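# Unroll the rolled necktie and lay it flat

## Task

Unroll the necktie, which starts folded and rolled up, and leave it on the table folded once in half, stretched to its whole length, flat everywhere (a low loop at the fold is fine), roughly aligned and roughly straight, opened to its full width, with no extra folds and nothing hanging past the table edge. Dropping the tie into position is allowed.

## Robot and tools

Robot: two arms, left_arm (base near x +0.017, y +0.334) and right_arm (base near x +0.015, y -0.273). Each ends in a five-finger hand: right_arm has a right hand, left_arm a mirrored left hand. Now and then a loose object gets a small push from outside.

Scene frame: origin at table-top height, halfway between the nominal bases; +x points away from the robot over the table, +y toward left_arm, +z up. Reported end_effector_position (m) and end_effector_quat_wxyz use this frame.

Hand point: a reference point 0.15 m out from the wrist mounting face and 0.05 m in front of the palm. Its +z runs along the straight fingers, +y out of the palm, and +x across the palm away from the thumb on the right hand (toward the thumb on the left hand). Straight fingertips reach 0.06 to 0.07 m beyond the point along +z, and the finger centre lines sit 0.06 m behind it along -y. A wrist bracket on the little-finger side can strike things.

Row layout (used by execute_actions and move): 28 numbers, each in [-1, 1], always for both arms. Numbers 1-14 are left_arm: dx, dy, dz, rx, ry, rz, then thumb_turn, thumb_bend, index, middle, ring, little, force_limit, speed. Numbers 15-28 are the same fourteen for right_arm.

The six pose numbers are an offset, not a pose. They count from that arm's Hand target at the moment the action or move begins, along the Hand target's own axes (not the scene axes). Scale: 1.0 equals 0.6 m of travel or 180 degrees of turn. rx, ry, rz form a single rotation vector. Every row of an action is measured from that same starting Hand target, so sending an offset twice moves the arm twice. Six zeros re-commands the current Hand target. Each control step clips the commanded orientation to within 40 degrees of the measured one. The arm follows loosely and often rests 1 to 3 cm (at times 5 cm) short of the target, usually low. To close a remaining gap, send the missing distance as a fresh offset.

The six hand numbers are absolute targets, not offsets. thumb_turn: -1 beside the palm, +1 in front of it, opposite the fingers. thumb_bend, index, middle, ring, little: -1 straight, +1 curled. force_limit: -1 is about 0 N up to +1 at 10 N at the fingertip (15 N for the two thumb motors). speed: -1 is almost still, rising linearly to full speed at +0.48 and staying full up to +1; a full stroke at full speed takes 0.49 s. For a soft grip, close with speed -0.94 or lower. No value means leave it alone: to keep a hand unchanged, repeat the last eight numbers you sent for it; if you have sent none yet, send its hand_measured followed by hand_force_limit and hand_speed. Index tip positions as (y, z) from the hand point: (-0.06, +0.06) straight, (0.00, +0.02) half closed, (0.00, -0.01) three quarters, (-0.01, -0.04) closed. With the thumb in front of the palm, its tip sits near (+0.04, -0.03) straight and (0.00, -0.01) half bent. The hand wraps things 0.035 to 0.065 m thick, or handles as thin as 0.025 m. To squeeze harder, raise force_limit and send a more closed target; to loosen, send a target more open than hand_measured.

Tools:
- execute_actions(actions, cameras): actions is a list of actions. Each action is a table of up to 15 rows, one per 1/30 s step; a short table repeats its last row. Images come back only if actions is empty or cameras names some.
- move(target, speed, blend, blocking, cameras): straight-line paths for both hand points. target is one row or a list of up to 15 rows, all offsets from the same starting Hand targets. speed is in m/s, 0.002 to 4.3, default 0.25 (turn rate in rad/s is twice that), one value or one per target. blend is a corner radius in m (0 means stop at each target). The paths last at most 10 s and do not avoid obstacles. blocking=false returns early while the motion continues. The result adds a move: line with the ending (done, off_target, moving, held, fault) and limits (paced = pose clipped, held = steps withheld).
- wait(seconds): 0 to 10; arms hold their last command.
- stop(): brakes a running move.
- zoom_image(camera, region): region [x0, y0, x1, y1] in pixels, at most 504 by 504, taken from the newest image of that camera.
- show_instructions(): displays the reference images.
- finished_scene(scene): ends the current scene, given its number (printed at the end of each result); this is final.

Cameras (672x504): cam_high, cam_low, cam_roll_left, cam_roll_right, cam_left_wrist, cam_right_wrist. Use ["all"] to get every camera and [] for none.

Result lines: Hand target (the pose the next offsets start from), hand point pose, joint positions, velocities and torques, and per hand six-value lists. hand_measured gives positions on the target scale. hand_stopped_by gives moving, target, force, stalled or fault. hand_load_n gives fingertip load in N; it falls near 0 when a grip is lost. MOTOR HOT appears at 85 °C. At 100 °C that arm goes limp for 30 to 60 s.

Avoid: letting the tie leave the table, letting go of it while it swings, striking the table or other fixed items, fast or deep presses, overloading fingers, any contact between the two arms or hands, passing a hand close to its own arm's base, and holding an arm stretched out or pushed against something for long, which heats its motors.

Each tool is called after "Emit:" as a command line: name --argument value for each argument, lists and objects as JSON in quotes; but a table of rows of numbers goes row by row, as --pt "numbers of a row", without its own name.

Reference images:

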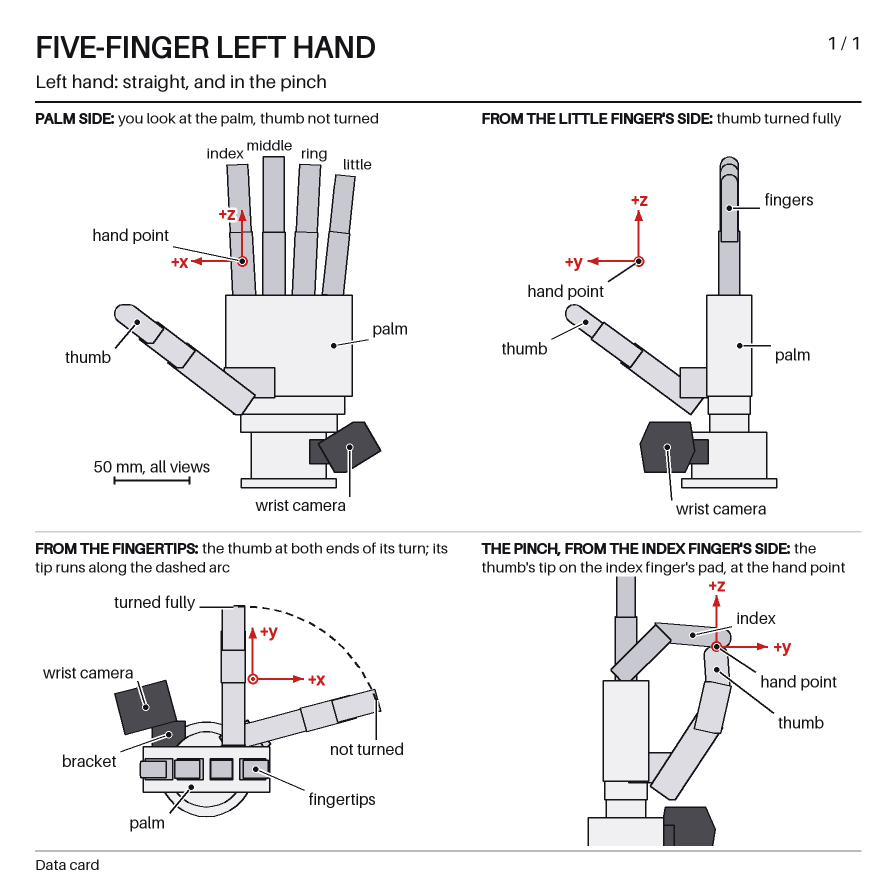

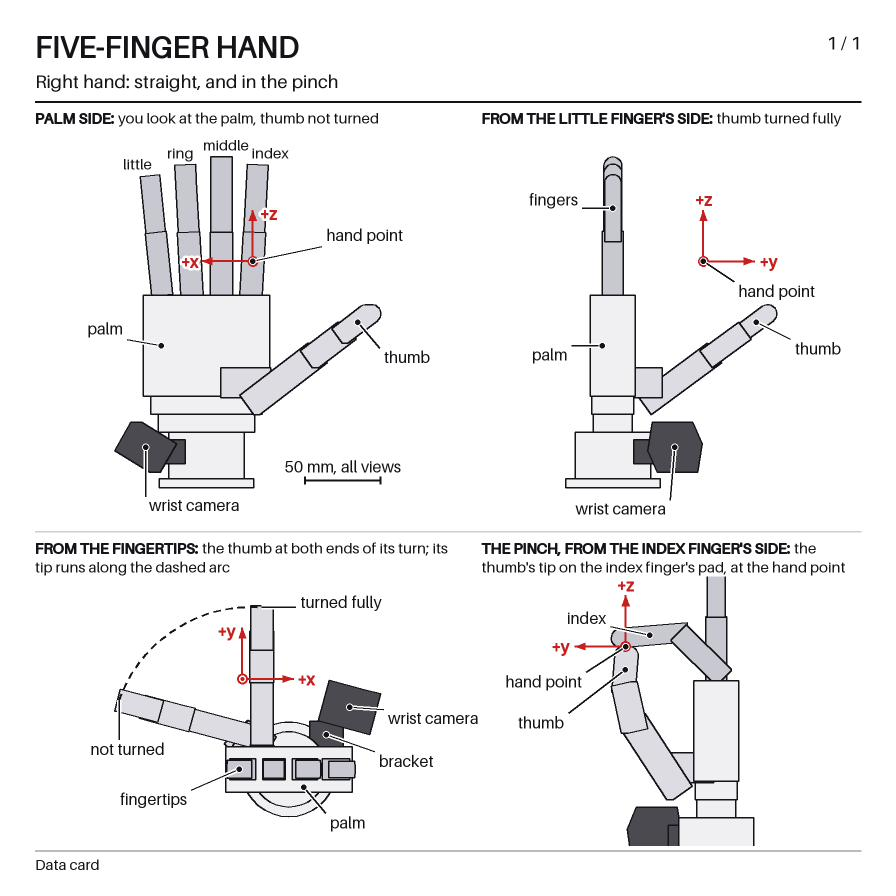

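## Session

Emit:
execute_actions --actions '[]'

Scene clock: 0.00 s.
left_arm: end_effector_position=(+0.5890, -0.0641, +0.3168) hand_measured=(-1.000, -1.000, -1.000, -1.000, -1.000, -1.000) hand_load_n=(+0.0, +0.0, +0.0, +0.0, +0.0, +0.0) hand_stopped_by=(target, target, target, target, target, target) hand_force_limit=0.00 hand_speed=-0.80 end_effector_quat_wxyz=(-0.086, -0.443, +0.830, -0.327) | right_arm: end_effector_position=(+0.8774, -0.2313, +0.2394) hand_measured=(-1.000, -1.000, -1.000, -1.000, -1.000, -1.000) hand_load_n=(+0.0, +0.0, +0.0, +0.0, +0.0, +0.0) hand_stopped_by=(target, target, target, target, target, target) hand_force_limit=0.00 hand_speed=-0.80 end_effector_quat_wxyz=(+0.277, +0.057, +0.918, +0.279)
Joint positions: left_arm=[-0.435 2.111 2.431 -1.421 0.525 0.031] | right_arm=[-0.108 2.268 2.236 -0.935 -0.576 1.751]
Joint velocities: within noise
Joint torques (N m): no reading
Motor temperatures (°C): left_arm=[28 36 27 24 28 27] | right_arm=[24 33 21 25 25 26]
Heat: left arm: hottest shoulder 36 °C; right arm: hottest shoulder 33 °C.
Hand target: left_arm +0.5928, -0.0658, +0.3207; -0.081, -0.441, +0.830, -0.332 | right_arm +0.8817, -0.2319, +0.2427; +0.283, +0.055, +0.916, +0.278

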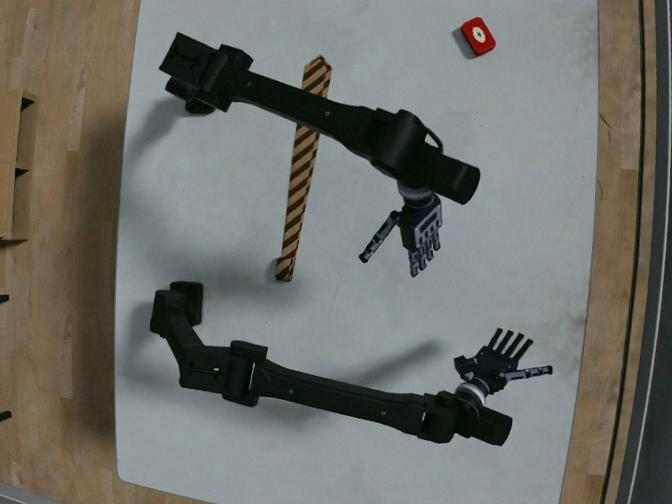

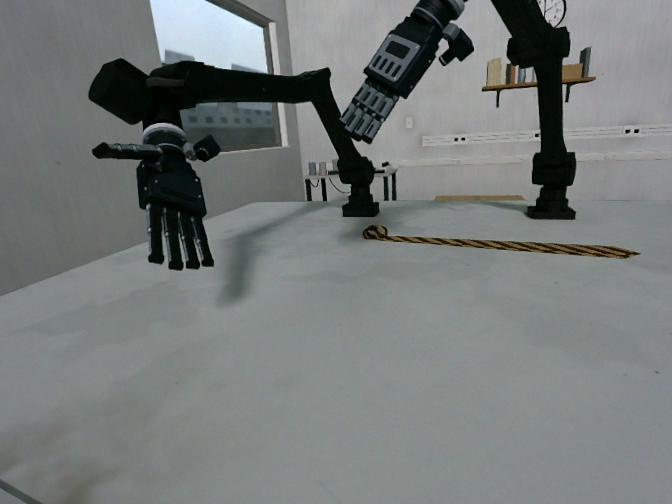

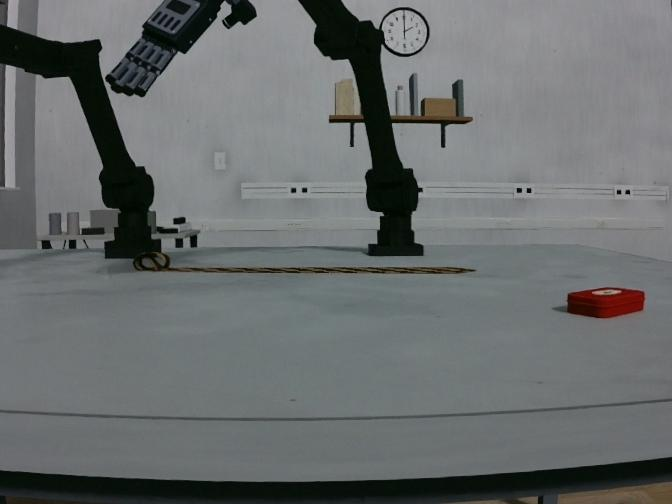

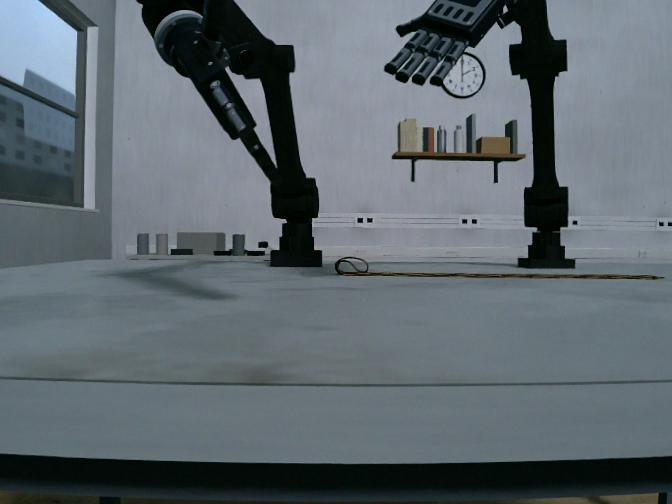

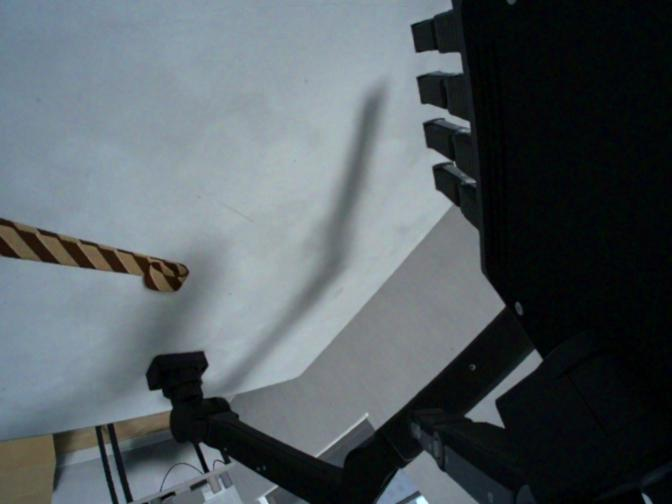

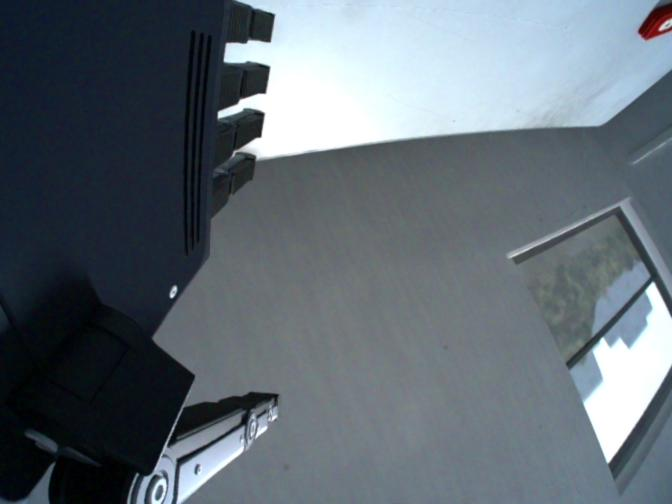

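Emit:
zoom_image --camera "cam_low" --region '[340, 200, 460, 270]'

Emit:
zoom_image --camera "cam_roll_right" --region '[310, 230, 410, 300]'

Emit:
zoom_image --camera "cam_high" --region '[240, 200, 340, 300]'

Emit:
zoom_image --camera "cam_left_wrist" --region '[90, 200, 240, 320]'

Emit:
zoom_image --camera "cam_roll_left" --region '[120, 230, 220, 290]'

Scaled by 4.200 from the camera's 672x504 image, which has a finer 960x720 frame.

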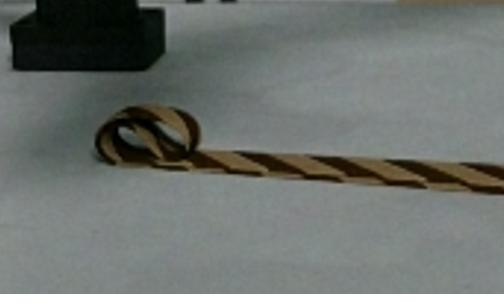

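Scaled by 5.040 from the camera's 672x504 image, which has a finer 960x720 frame.

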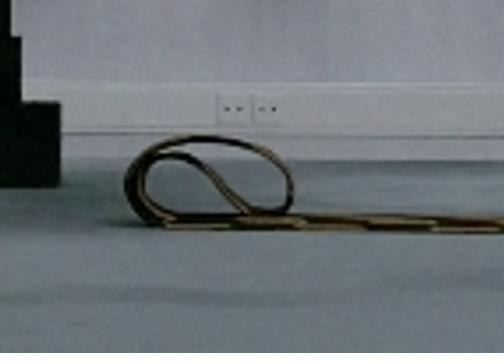

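Scaled by 5.040 from the camera's 672x504 image, which has a finer 960x720 frame.

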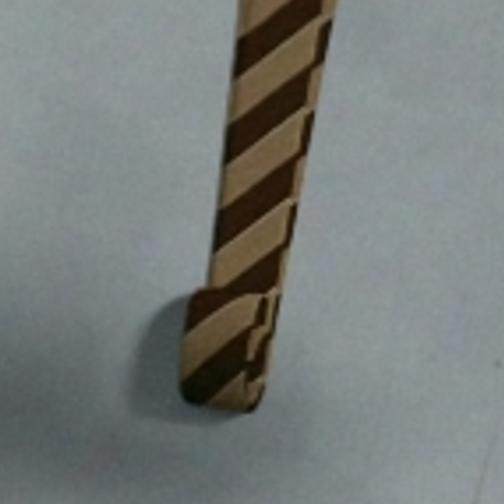

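Scaled by 3.360 from the camera's 672x504 image, which has a finer 960x720 frame.

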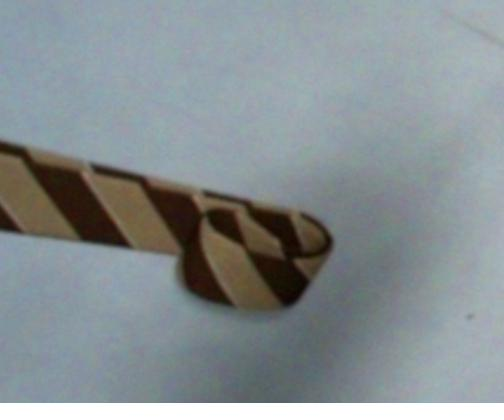

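Scaled by 5.040 from the camera's 672x504 image, which has a finer 960x720 frame.

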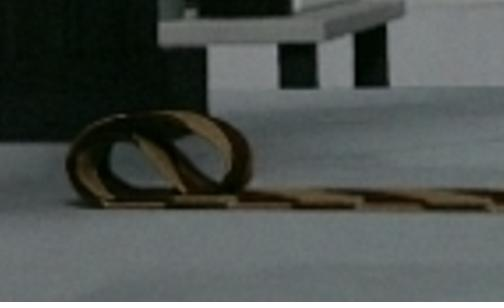

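Emit:
move --pt "-0.396 0.23 -0.361 0.08 -0.086 -0.142 -1 -1 -1 -1 -1 -1 0 -0.8 0 0 0 0 0 0 -1 -1 1 1 1 0 0 0" --pt "-0.396 0.23 -0.361 0.08 -0.086 -0.142 -1 -1 -1 -1 -1 -1 0 -0.8 0.685 0.207 -0.342 -0.0025 0.2917 -0.505 -1 -1 1 1 1 0 0 0" --speed 0.4 --cameras '["cam_high","cam_roll_right","cam_right_wrist","cam_low"]'

Scene clock: 77.73 s.
left_arm: end_effector_position=(+0.5951, +0.2914, +0.3173) hand_measured=(-1.000, -1.000, -1.000, -1.000, -1.000, -1.000) hand_load_n=(+0.0, +0.0, +0.0, +0.0, +0.0, +0.0) hand_stopped_by=(target, target, target, target, target, target) hand_force_limit=0.00 hand_speed=-0.80 end_effector_quat_wxyz=(-0.013, +0.664, -0.665, +0.341) | right_arm: end_effector_position=(+0.4211, -0.1157, +0.2514) hand_measured=(-1.000, -1.000, +1.000, +1.000, +1.000, +0.000) hand_load_n=(+0.0, -0.5, +0.0, +0.0, +0.0, +0.0) hand_stopped_by=(target, target, target, target, target, target) hand_force_limit=0.00 hand_speed=0.00 end_effector_quat_wxyz=(-0.007, +0.706, -0.709, +0.003)
Joint positions: left_arm=[0.137 1.689 1.798 -1.195 0.522 0.011] | right_arm=[0.282 1.591 1.565 -1.529 -0.003 0.268]
Joint torques (N m): left_arm=[-0.67 -16.85 7.34 1.57 0.42 0.05] | right_arm=[0.67 -11.4 6.89 -0.01 0.16 -0.18]
Motor temperatures (°C): left_arm=[27 41 33 24 26 26] | right_arm=[24 40 27 25 24 24]
Heat: left arm: hottest shoulder 41 °C; right arm: hottest shoulder 40 °C.
Hand target: left_arm +0.5924, +0.2843, +0.3185; -0.014, +0.659, -0.668, +0.345 | right_arm +0.4194, -0.1199, +0.2492; +0.000, +0.707, -0.707, +0.001
Off the commanded pose: left_arm 0.008 m, 1 deg | right_arm 0.005 m, 1 deg.
move: done
camera_calibration:
cam_right_wrist: T_world_to_cam=[[-0.963159, -0.262896, -0.0566625, 0.392765], [-0.25122, 0.804324, 0.538471, 0.0568126], [-0.095987, 0.532868, -0.840737, 0.430686], [0, 0, 0, 1]] pos_world=[0.433908, -0.171938, 0.353756]
Images, in order (width x height): cam_high 672x504, cam_low 672x504, cam_roll_right 672x504, cam_right_wrist 672x504.

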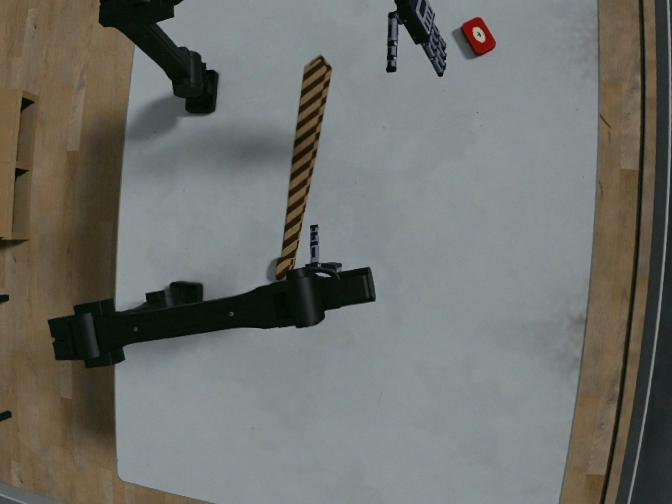

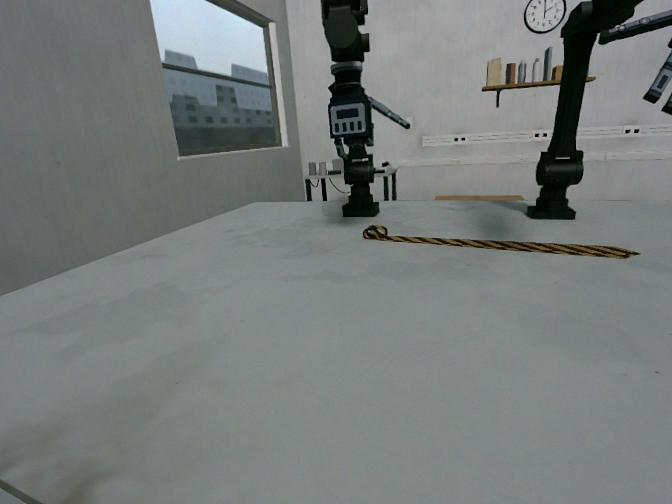

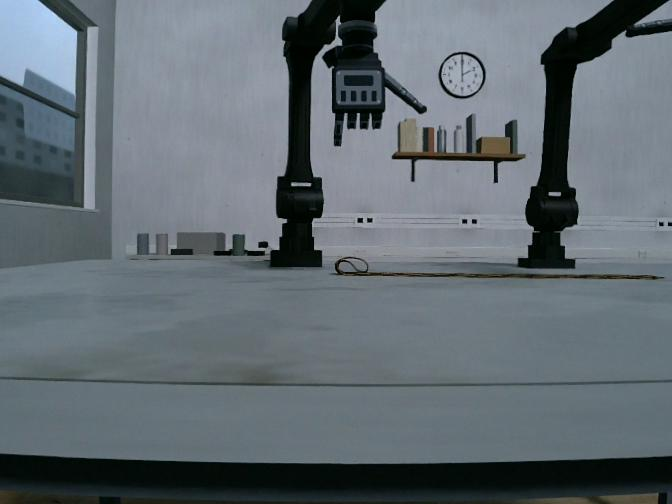

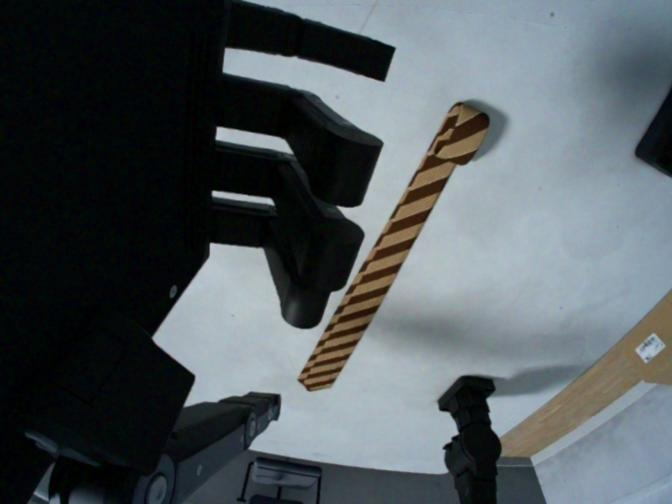

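Emit:
move --target '[0,0,0,0,0,0,-1,-1,-1,-1,-1,-1,0,-0.8,-0.033,0.03,0.34,0,0,0,-1,-1,1,1,1,0,0,0]' --speed 0.3 --cameras '["cam_high","cam_roll_right","cam_right_wrist","cam_roll_left"]'

Emit:
zoom_image --camera "cam_roll_right" --region '[300, 200, 420, 300]'

Emit:
zoom_image --camera "cam_roll_left" --region '[80, 190, 220, 290]'

Emit:
zoom_image --camera "cam_right_wrist" --region '[200, 0, 500, 225]'

Scene clock: 94.10 s.
left_arm: end_effector_position=(+0.5951, +0.2914, +0.3173) hand_measured=(-1.000, -1.000, -1.000, -1.000, -1.000, -1.000) hand_load_n=(+0.0, +0.0, +0.0, +0.0, +0.0, +0.0) hand_stopped_by=(target, target, target, target, target, target) hand_force_limit=0.00 hand_speed=-0.80 end_effector_quat_wxyz=(-0.013, +0.664, -0.665, +0.341) | right_arm: end_effector_position=(+0.3962, -0.1034, +0.0435) hand_measured=(-1.000, -1.000, +1.000, +1.000, +1.000, +0.000) hand_load_n=(+0.0, -0.5, +0.0, +0.0, +0.0, +0.0) hand_stopped_by=(target, target, target, target, target, target) hand_force_limit=0.00 hand_speed=0.00 end_effector_quat_wxyz=(+0.007, +0.709, -0.705, -0.005)
Joint positions: left_arm=[0.137 1.689 1.798 -1.195 0.522 0.011] | right_arm=[0.323 1.723 1.153 -1.018 -0.003 0.298]
Joint torques (N m): left_arm=[-0.62 -16.73 7.35 1.54 0.43 0.05] | right_arm=[1.55 -12.1 6.24 0.75 0.14 0.01]
Heat: left arm: hottest shoulder 41 °C; right arm: hottest shoulder 38 °C.
Hand target: left_arm +0.5924, +0.2843, +0.3185; -0.014, +0.659, -0.668, +0.345 | right_arm +0.4015, -0.1001, +0.0452; +0.000, +0.707, -0.707, +0.001
Off the commanded pose: left_arm 0.008 m, 1 deg | right_arm 0.007 m, 1 deg.
move: done
camera_calibration:
cam_right_wrist: T_world_to_cam=[[-0.961465, -0.273904, -0.0237088, 0.356993], [-0.243071, 0.806595, 0.538814, 0.149657], [-0.12846, 0.523813, -0.842091, 0.259026], [0, 0, 0, 1]] pos_world=[0.412888, -0.158612, 0.14595]
Images, in order (width x height): cam_high 672x504, cam_roll_left 672x504, cam_roll_right 672x504, cam_right_wrist 672x504.

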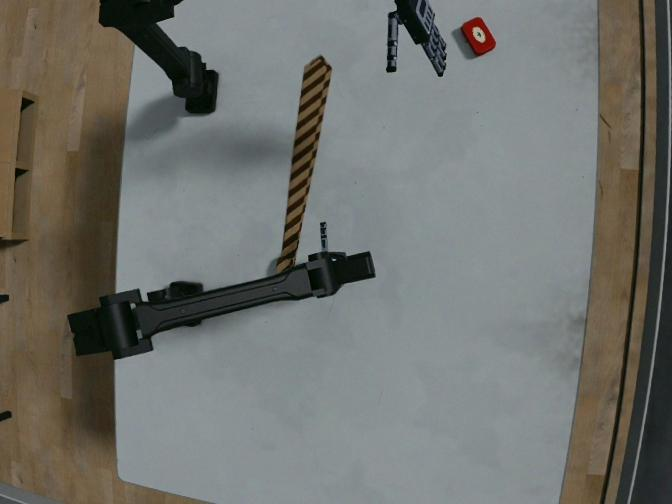

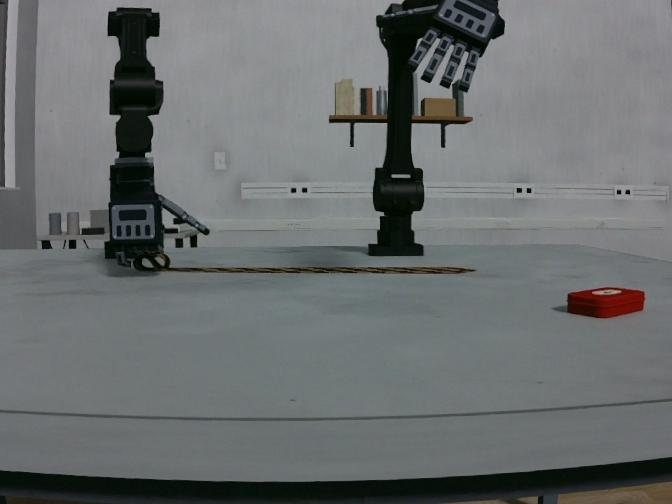

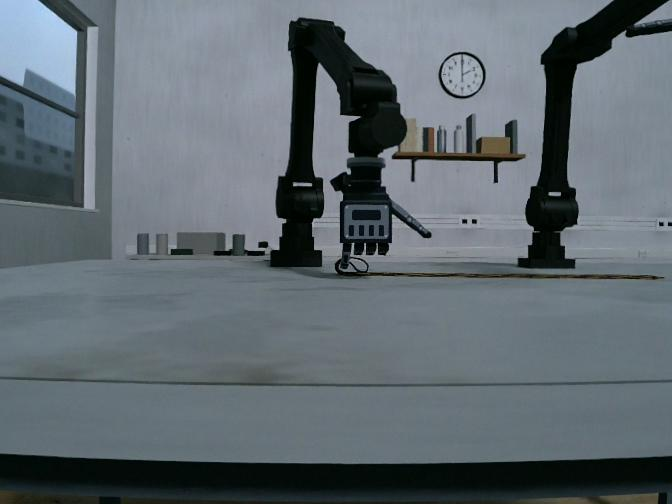

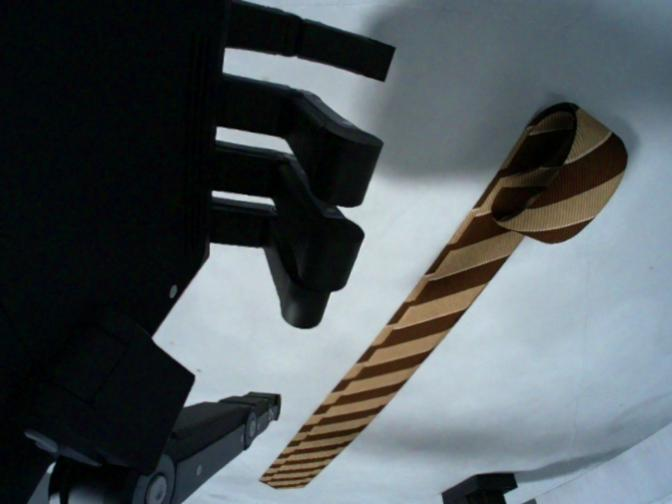

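Scaled by 4.200 from the camera's 672x504 image, which has a finer 960x720 frame.

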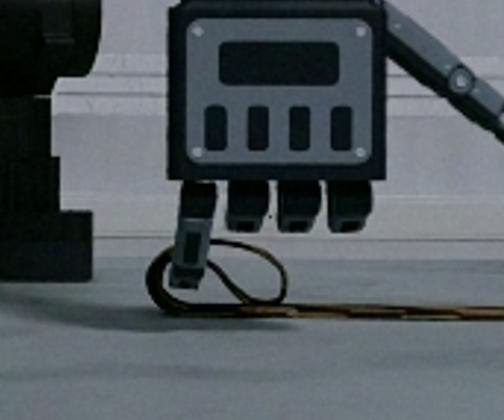

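Scaled by 3.600 from the camera's 672x504 image, which has a finer 960x720 frame.

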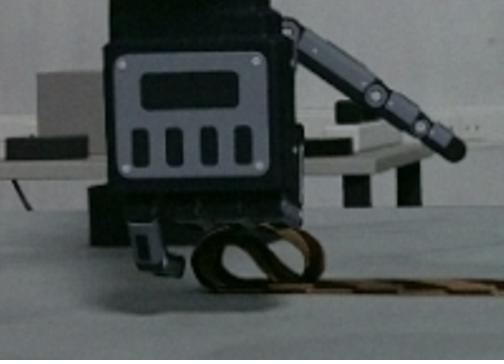

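Scaled by 1.680 from the camera's 672x504 image, which has a finer 960x720 frame.

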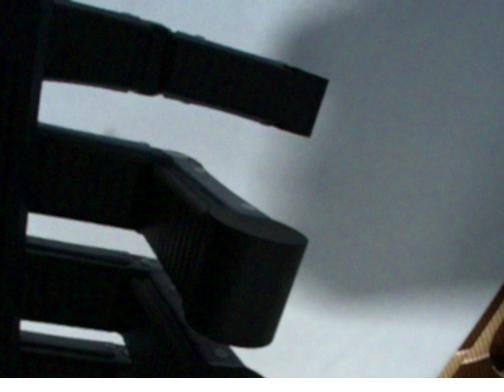

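Emit:
move --pt "0 0 0 0 0 0 -1 -1 -1 -1 -1 -1 0 -0.8 -0.016 0.02 0.019 0 0 0 -1 -1 1 1 1 0 0 0" --pt "0 0 0 0 0 0 -1 -1 -1 -1 -1 -1 0 -0.8 -0.016 0.12 0.019 0 0 0 -1 -1 1 1 1 0 0 0" --speed 0.1 --cameras '["cam_high","cam_roll_right","cam_right_wrist","cam_roll_left"]'

Emit:
zoom_image --camera "cam_roll_right" --region '[300, 200, 420, 300]'

Emit:
zoom_image --camera "cam_roll_left" --region '[80, 190, 220, 290]'

Scene clock: 107.03 s.
left_arm: end_effector_position=(+0.5951, +0.2914, +0.3173) hand_measured=(-1.000, -1.000, -1.000, -1.000, -1.000, -1.000) hand_load_n=(+0.0, +0.0, +0.0, +0.0, +0.0, +0.0) hand_stopped_by=(target, target, target, target, target, target) hand_force_limit=0.00 hand_speed=-0.80 end_effector_quat_wxyz=(-0.013, +0.664, -0.665, +0.341) | right_arm: end_effector_position=(+0.3271, -0.0930, +0.0337) hand_measured=(-1.000, -1.000, +1.000, +1.000, +1.000, +0.000) hand_load_n=(+0.0, +0.0, +0.0, +0.0, +0.0, +0.0) hand_stopped_by=(target, target, target, target, target, target) hand_force_limit=0.00 hand_speed=0.00 end_effector_quat_wxyz=(+0.005, +0.710, -0.705, -0.004)
Joint positions: left_arm=[0.137 1.689 1.798 -1.195 0.522 0.011] | right_arm=[0.4 1.595 0.954 -0.942 -0.003 0.375]
Joint torques (N m): left_arm=[-0.67 -16.73 7.36 1.57 0.42 0.04] | right_arm=[1.44 -9.93 5.5 0.81 0.14 0.02]
Heat: left arm: hottest shoulder 40 °C; right arm: hottest shoulder 37 °C.
Hand target: left_arm +0.5924, +0.2843, +0.3185; -0.014, +0.659, -0.668, +0.345 | right_arm +0.3296, -0.0906, +0.0337; +0.000, +0.707, -0.707, +0.001
Off the commanded pose: left_arm 0.008 m, 1 deg | right_arm 0.003 m, 1 deg.
move: done
camera_calibration:
cam_right_wrist: T_world_to_cam=[[-0.961324, -0.273896, -0.0289322, 0.29325], [-0.245959, 0.806474, 0.537684, 0.130676], [-0.123936, 0.524005, -0.84265, 0.235009], [0, 0, 0, 1]] pos_world=[0.343175, -0.148213, 0.136252]
Images, in order (width x height): cam_high 672x504, cam_roll_left 672x504, cam_roll_right 672x504, cam_right_wrist 672x504.

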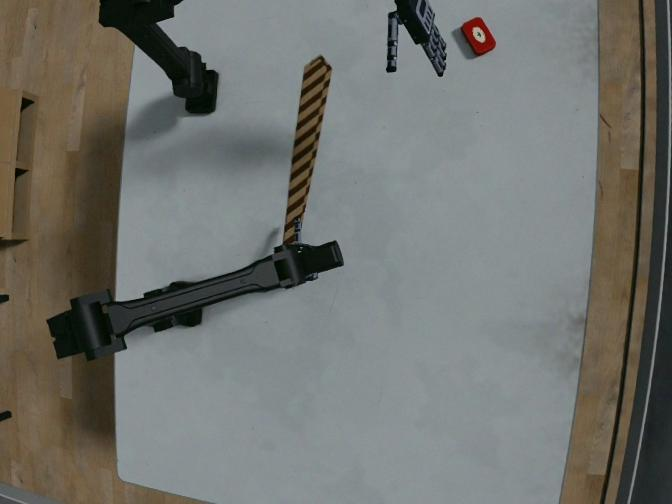

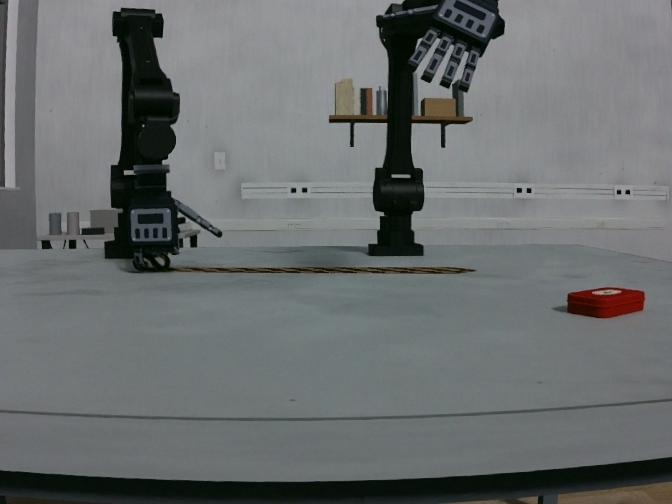

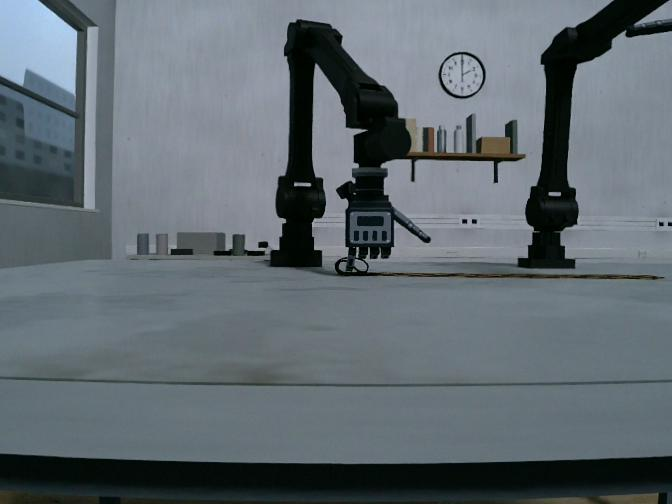

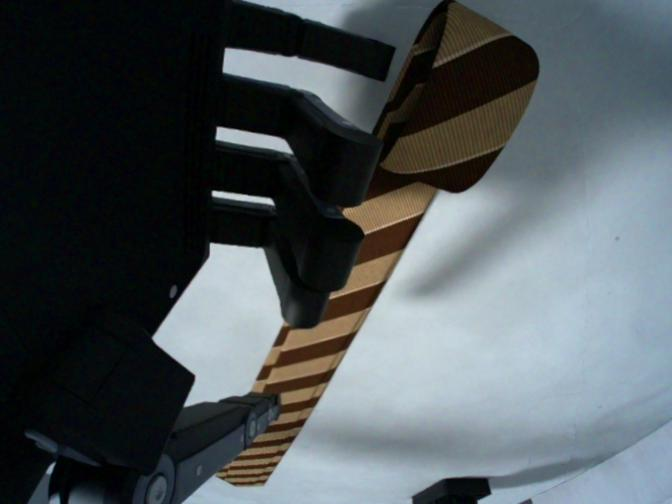

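Scaled by 4.200 from the camera's 672x504 image, which has a finer 960x720 frame.

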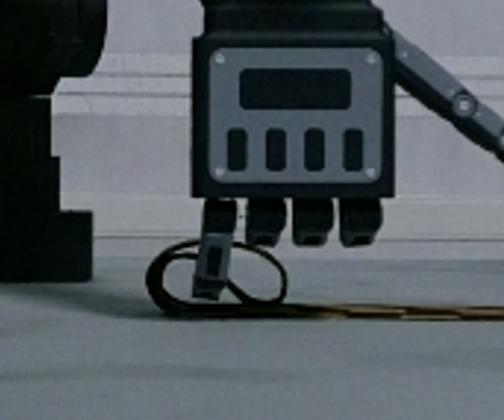

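Scaled by 3.600 from the camera's 672x504 image, which has a finer 960x720 frame.

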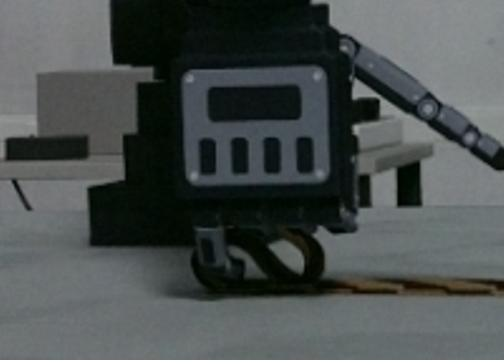

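Emit:
move --pt "0 0 0 0 0 0 -1 -1 -1 -1 -1 -1 0 -0.8 0 0.025 0 0 0 0 -1 -1 1 1 1 0 0 0" --pt "0 0 0 0 0 0 -1 -1 -1 -1 -1 -1 0 -0.8 0.2 0.042 0 0 0 0 -1 -1 1 1 1 0 0 0" --speed 0.1 --cameras '["cam_high","cam_roll_right","cam_right_wrist","cam_low"]'

Emit:
zoom_image --camera "cam_roll_right" --region '[240, 200, 360, 300]'

Scene clock: 114.83 s.
left_arm: end_effector_position=(+0.5951, +0.2914, +0.3173) hand_measured=(-1.000, -1.000, -1.000, -1.000, -1.000, -1.000) hand_load_n=(+0.0, +0.0, +0.0, +0.0, -0.5, +0.0) hand_stopped_by=(target, target, target, target, target, target) hand_force_limit=0.00 hand_speed=-0.80 end_effector_quat_wxyz=(-0.013, +0.664, -0.665, +0.341) | right_arm: end_effector_position=(+0.3023, -0.2098, +0.0335) hand_measured=(-1.000, -1.000, +1.000, +1.000, +1.000, +0.000) hand_load_n=(+0.0, +0.0, +0.0, +0.0, +0.0, +0.0) hand_stopped_by=(target, target, target, target, target, target) hand_force_limit=0.00 hand_speed=0.00 end_effector_quat_wxyz=(+0.005, +0.704, -0.710, -0.005)
Joint positions: left_arm=[0.137 1.689 1.798 -1.195 0.522 0.011] | right_arm=[0.111 1.472 0.807 -0.92 -0.001 0.101]
Joint torques (N m): left_arm=[-0.67 -16.79 7.35 1.57 0.42 0.04] | right_arm=[1.03 -8.35 5.23 0.81 0.07 -0.16]
Heat: left arm: hottest shoulder 40 °C; right arm: hottest shoulder 36 °C.
Hand target: left_arm +0.5924, +0.2843, +0.3185; -0.014, +0.659, -0.668, +0.345 | right_arm +0.3043, -0.2106, +0.0337; +0.000, +0.707, -0.707, +0.001
Off the commanded pose: left_arm 0.008 m, 1 deg | right_arm 0.002 m, 1 deg.
move: done
camera_calibration:
cam_right_wrist: T_world_to_cam=[[-0.965519, -0.258829, -0.0279424, 0.241939], [-0.2326, 0.809472, 0.539122, 0.21539], [-0.116922, 0.527032, -0.841764, 0.291426], [0, 0, 0, 1]] pos_world=[0.317771, -0.265322, 0.135951]
Images, in order (width x height): cam_high 672x504, cam_low 672x504, cam_roll_right 672x504, cam_right_wrist 672x504.

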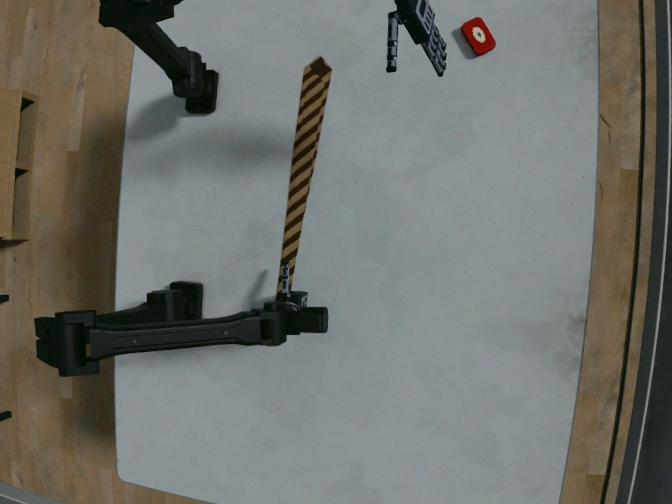

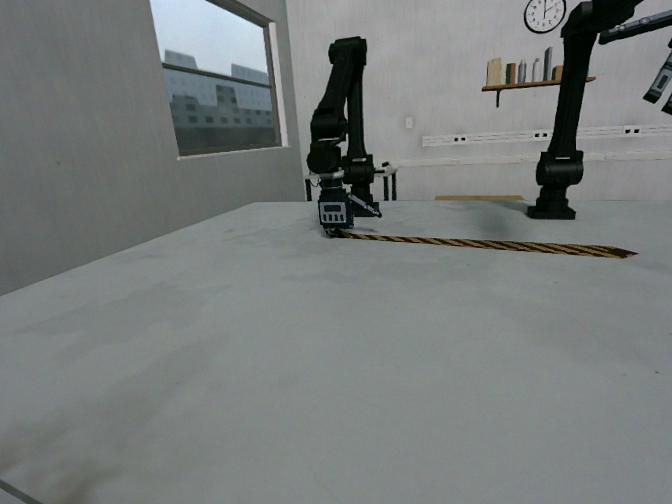

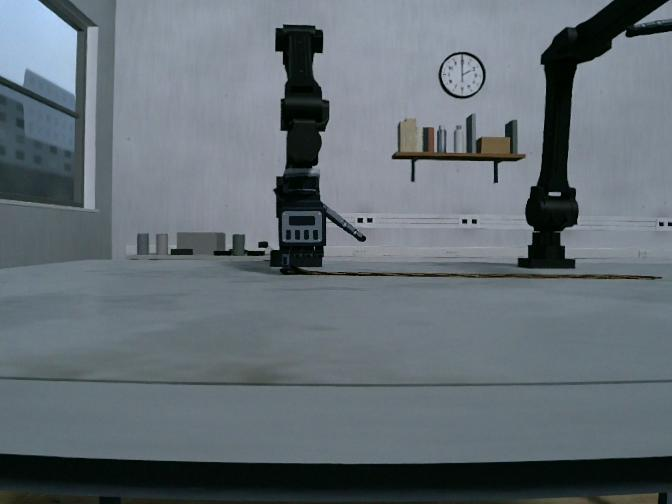

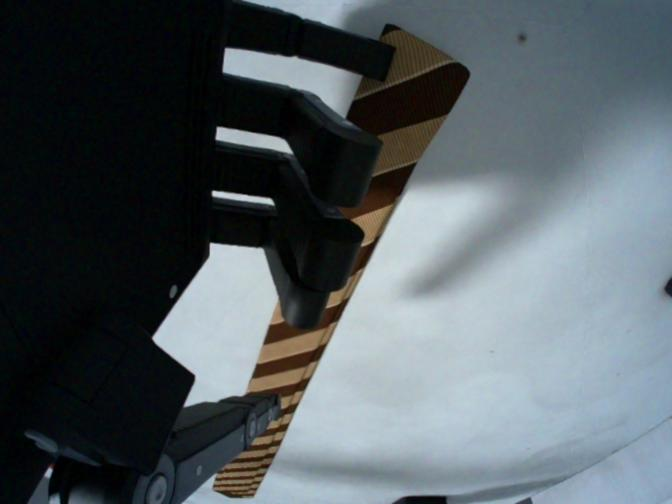

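Scaled by 4.200 from the camera's 672x504 image, which has a finer 960x720 frame.

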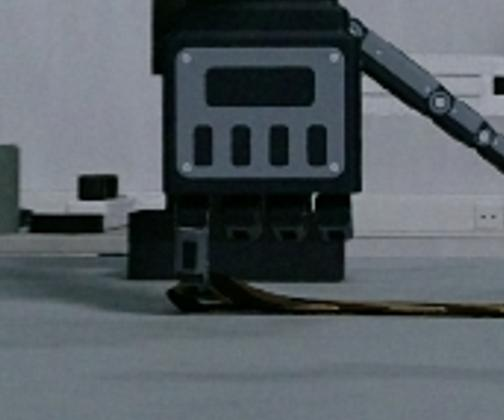

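Emit:
move --target '[0,0,0,0,0,0,-1,-1,-1,-1,-1,-1,0,-0.8,0.25,0.028,0,0,0,0,-1,-1,1,1,1,0,0,0]' --speed 0.12 --cameras '["cam_high","cam_roll_right","cam_right_wrist","cam_low"]'

Emit:
zoom_image --camera "cam_roll_right" --region '[180, 200, 320, 310]'

Scene clock: 119.23 s.
left_arm: end_effector_position=(+0.5951, +0.2914, +0.3173) hand_measured=(-1.000, -1.000, -1.000, -1.000, -1.000, -1.000) hand_load_n=(+0.0, +0.0, +0.0, +0.0, +0.0, +0.0) hand_stopped_by=(target, target, target, target, target, target) hand_force_limit=0.00 hand_speed=-0.80 end_effector_quat_wxyz=(-0.013, +0.664, -0.665, +0.341) | right_arm: end_effector_position=(+0.2769, -0.3562, +0.0333) hand_measured=(-1.000, -1.000, +1.000, +1.000, +1.000, +0.000) hand_load_n=(+0.0, +0.0, +0.0, +0.0, +0.0, +0.0) hand_stopped_by=(target, target, target, target, target, target) hand_force_limit=0.00 hand_speed=0.00 end_effector_quat_wxyz=(+0.003, +0.704, -0.711, -0.007)
Joint positions: left_arm=[0.137 1.689 1.798 -1.195 0.522 0.011] | right_arm=[-0.322 1.456 0.789 -0.919 0 -0.331]
Joint torques (N m): left_arm=[-0.67 -16.79 7.34 1.54 0.43 0.04] | right_arm=[1.14 -6.59 7.17 0.73 0.05 -0.18]
Heat: left arm: hottest shoulder 40 °C; right arm: hottest shoulder 36 °C.
Hand target: left_arm +0.5924, +0.2843, +0.3185; -0.014, +0.659, -0.668, +0.345 | right_arm +0.2877, -0.3606, +0.0337; +0.000, +0.707, -0.707, +0.001
Off the commanded pose: left_arm 0.008 m, 1 deg | right_arm 0.012 m, 1 deg.
move: off_target (right_arm)
camera_calibration:
cam_right_wrist: T_world_to_cam=[[-0.965841, -0.257534, -0.0287696, 0.179991], [-0.231303, 0.806717, 0.54379, 0.32664], [-0.116835, 0.531869, -0.838728, 0.366976], [0, 0, 0, 1]] pos_world=[0.292272, -0.412335, 0.135348]
Images, in order (width x height): cam_high 672x504, cam_low 672x504, cam_roll_right 672x504, cam_right_wrist 672x504.

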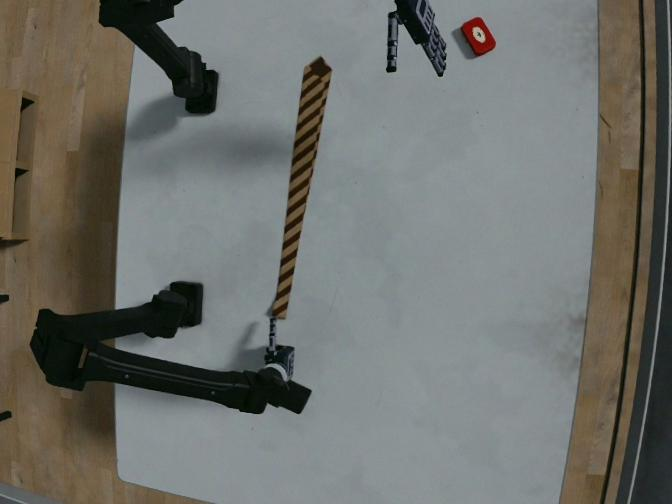

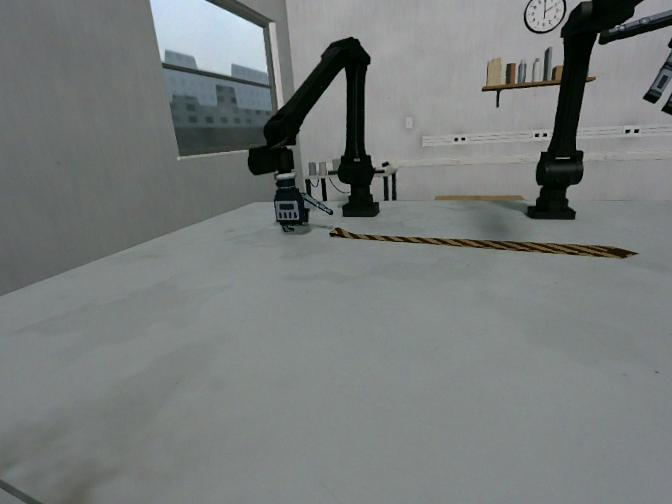

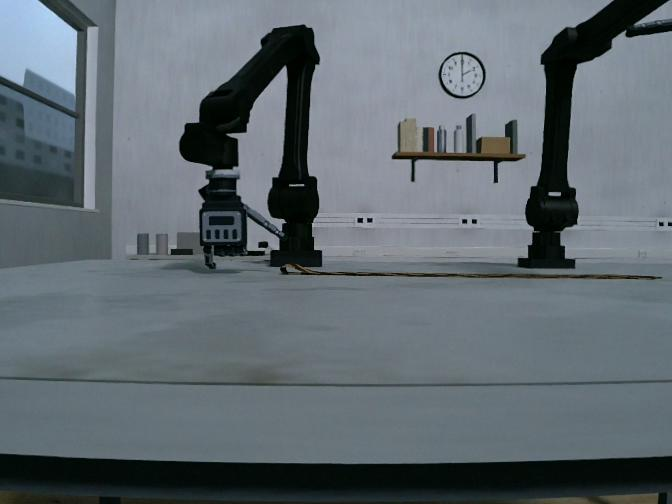

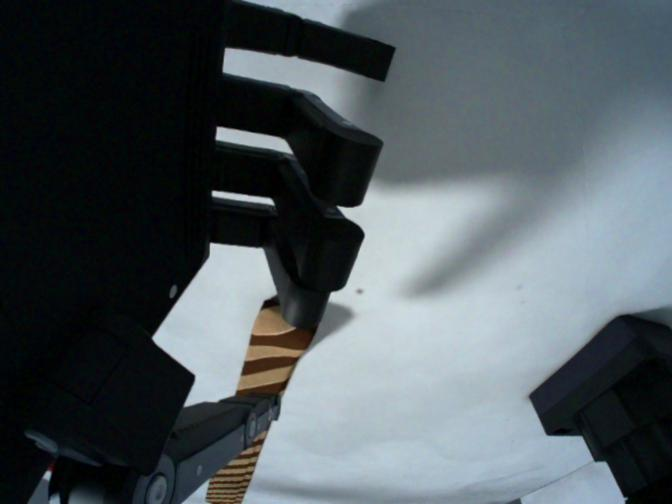

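Scaled by 3.600 from the camera's 672x504 image, which has a finer 960x720 frame.

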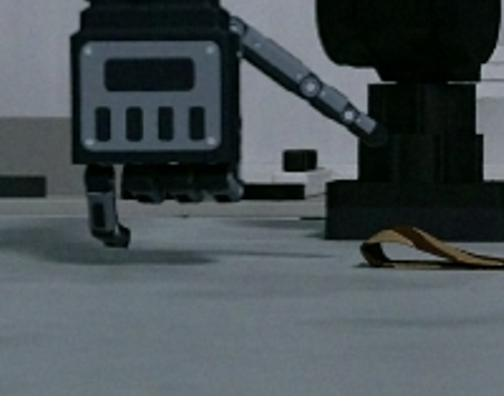

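Emit:
zoom_image --camera "cam_roll_right" --region '[265, 250, 335, 290]'

Emit:
zoom_image --camera "cam_low" --region '[320, 210, 400, 260]'

Emit:
zoom_image --camera "cam_high" --region '[240, 260, 320, 340]'

Emit:
zoom_image --camera "cam_high" --region '[270, 30, 370, 130]'

Emit:
zoom_image --camera "cam_low" --region '[560, 220, 660, 280]'

Scaled by 7.200 from the camera's 672x504 image, which has a finer 960x720 frame.

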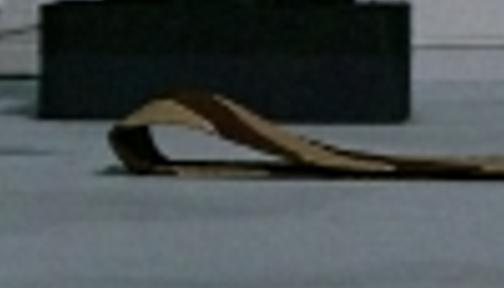

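Scaled by 6.300 from the camera's 672x504 image, which has a finer 960x720 frame.

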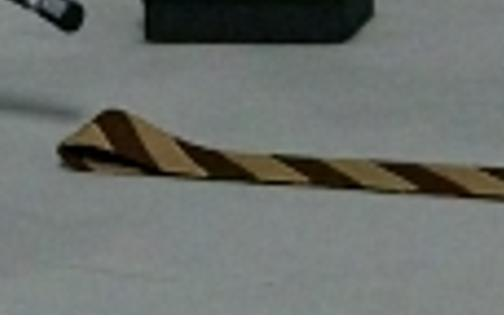

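Scaled by 6.300 from the camera's 672x504 image, which has a finer 960x720 frame.

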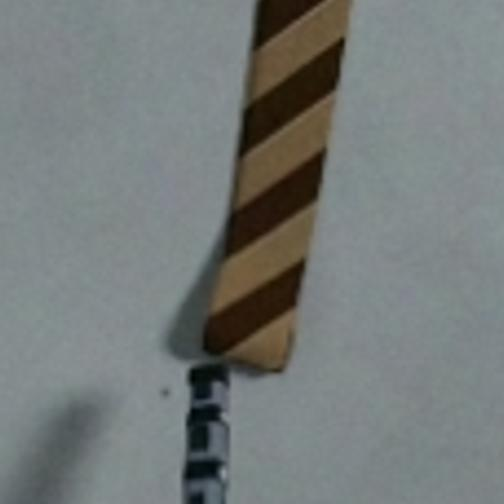

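Scaled by 5.040 from the camera's 672x504 image, which has a finer 960x720 frame.

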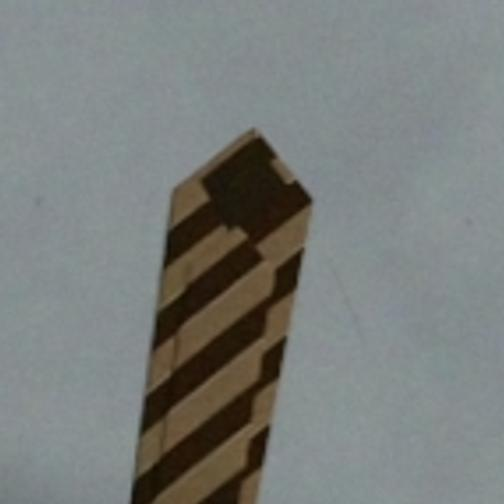

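Scaled by 5.040 from the camera's 672x504 image, which has a finer 960x720 frame.

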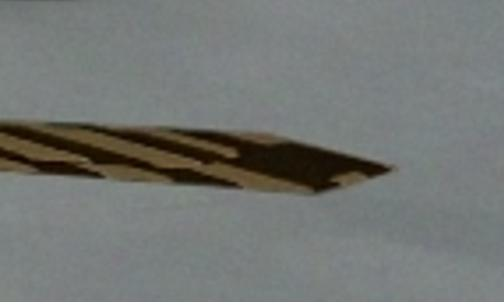

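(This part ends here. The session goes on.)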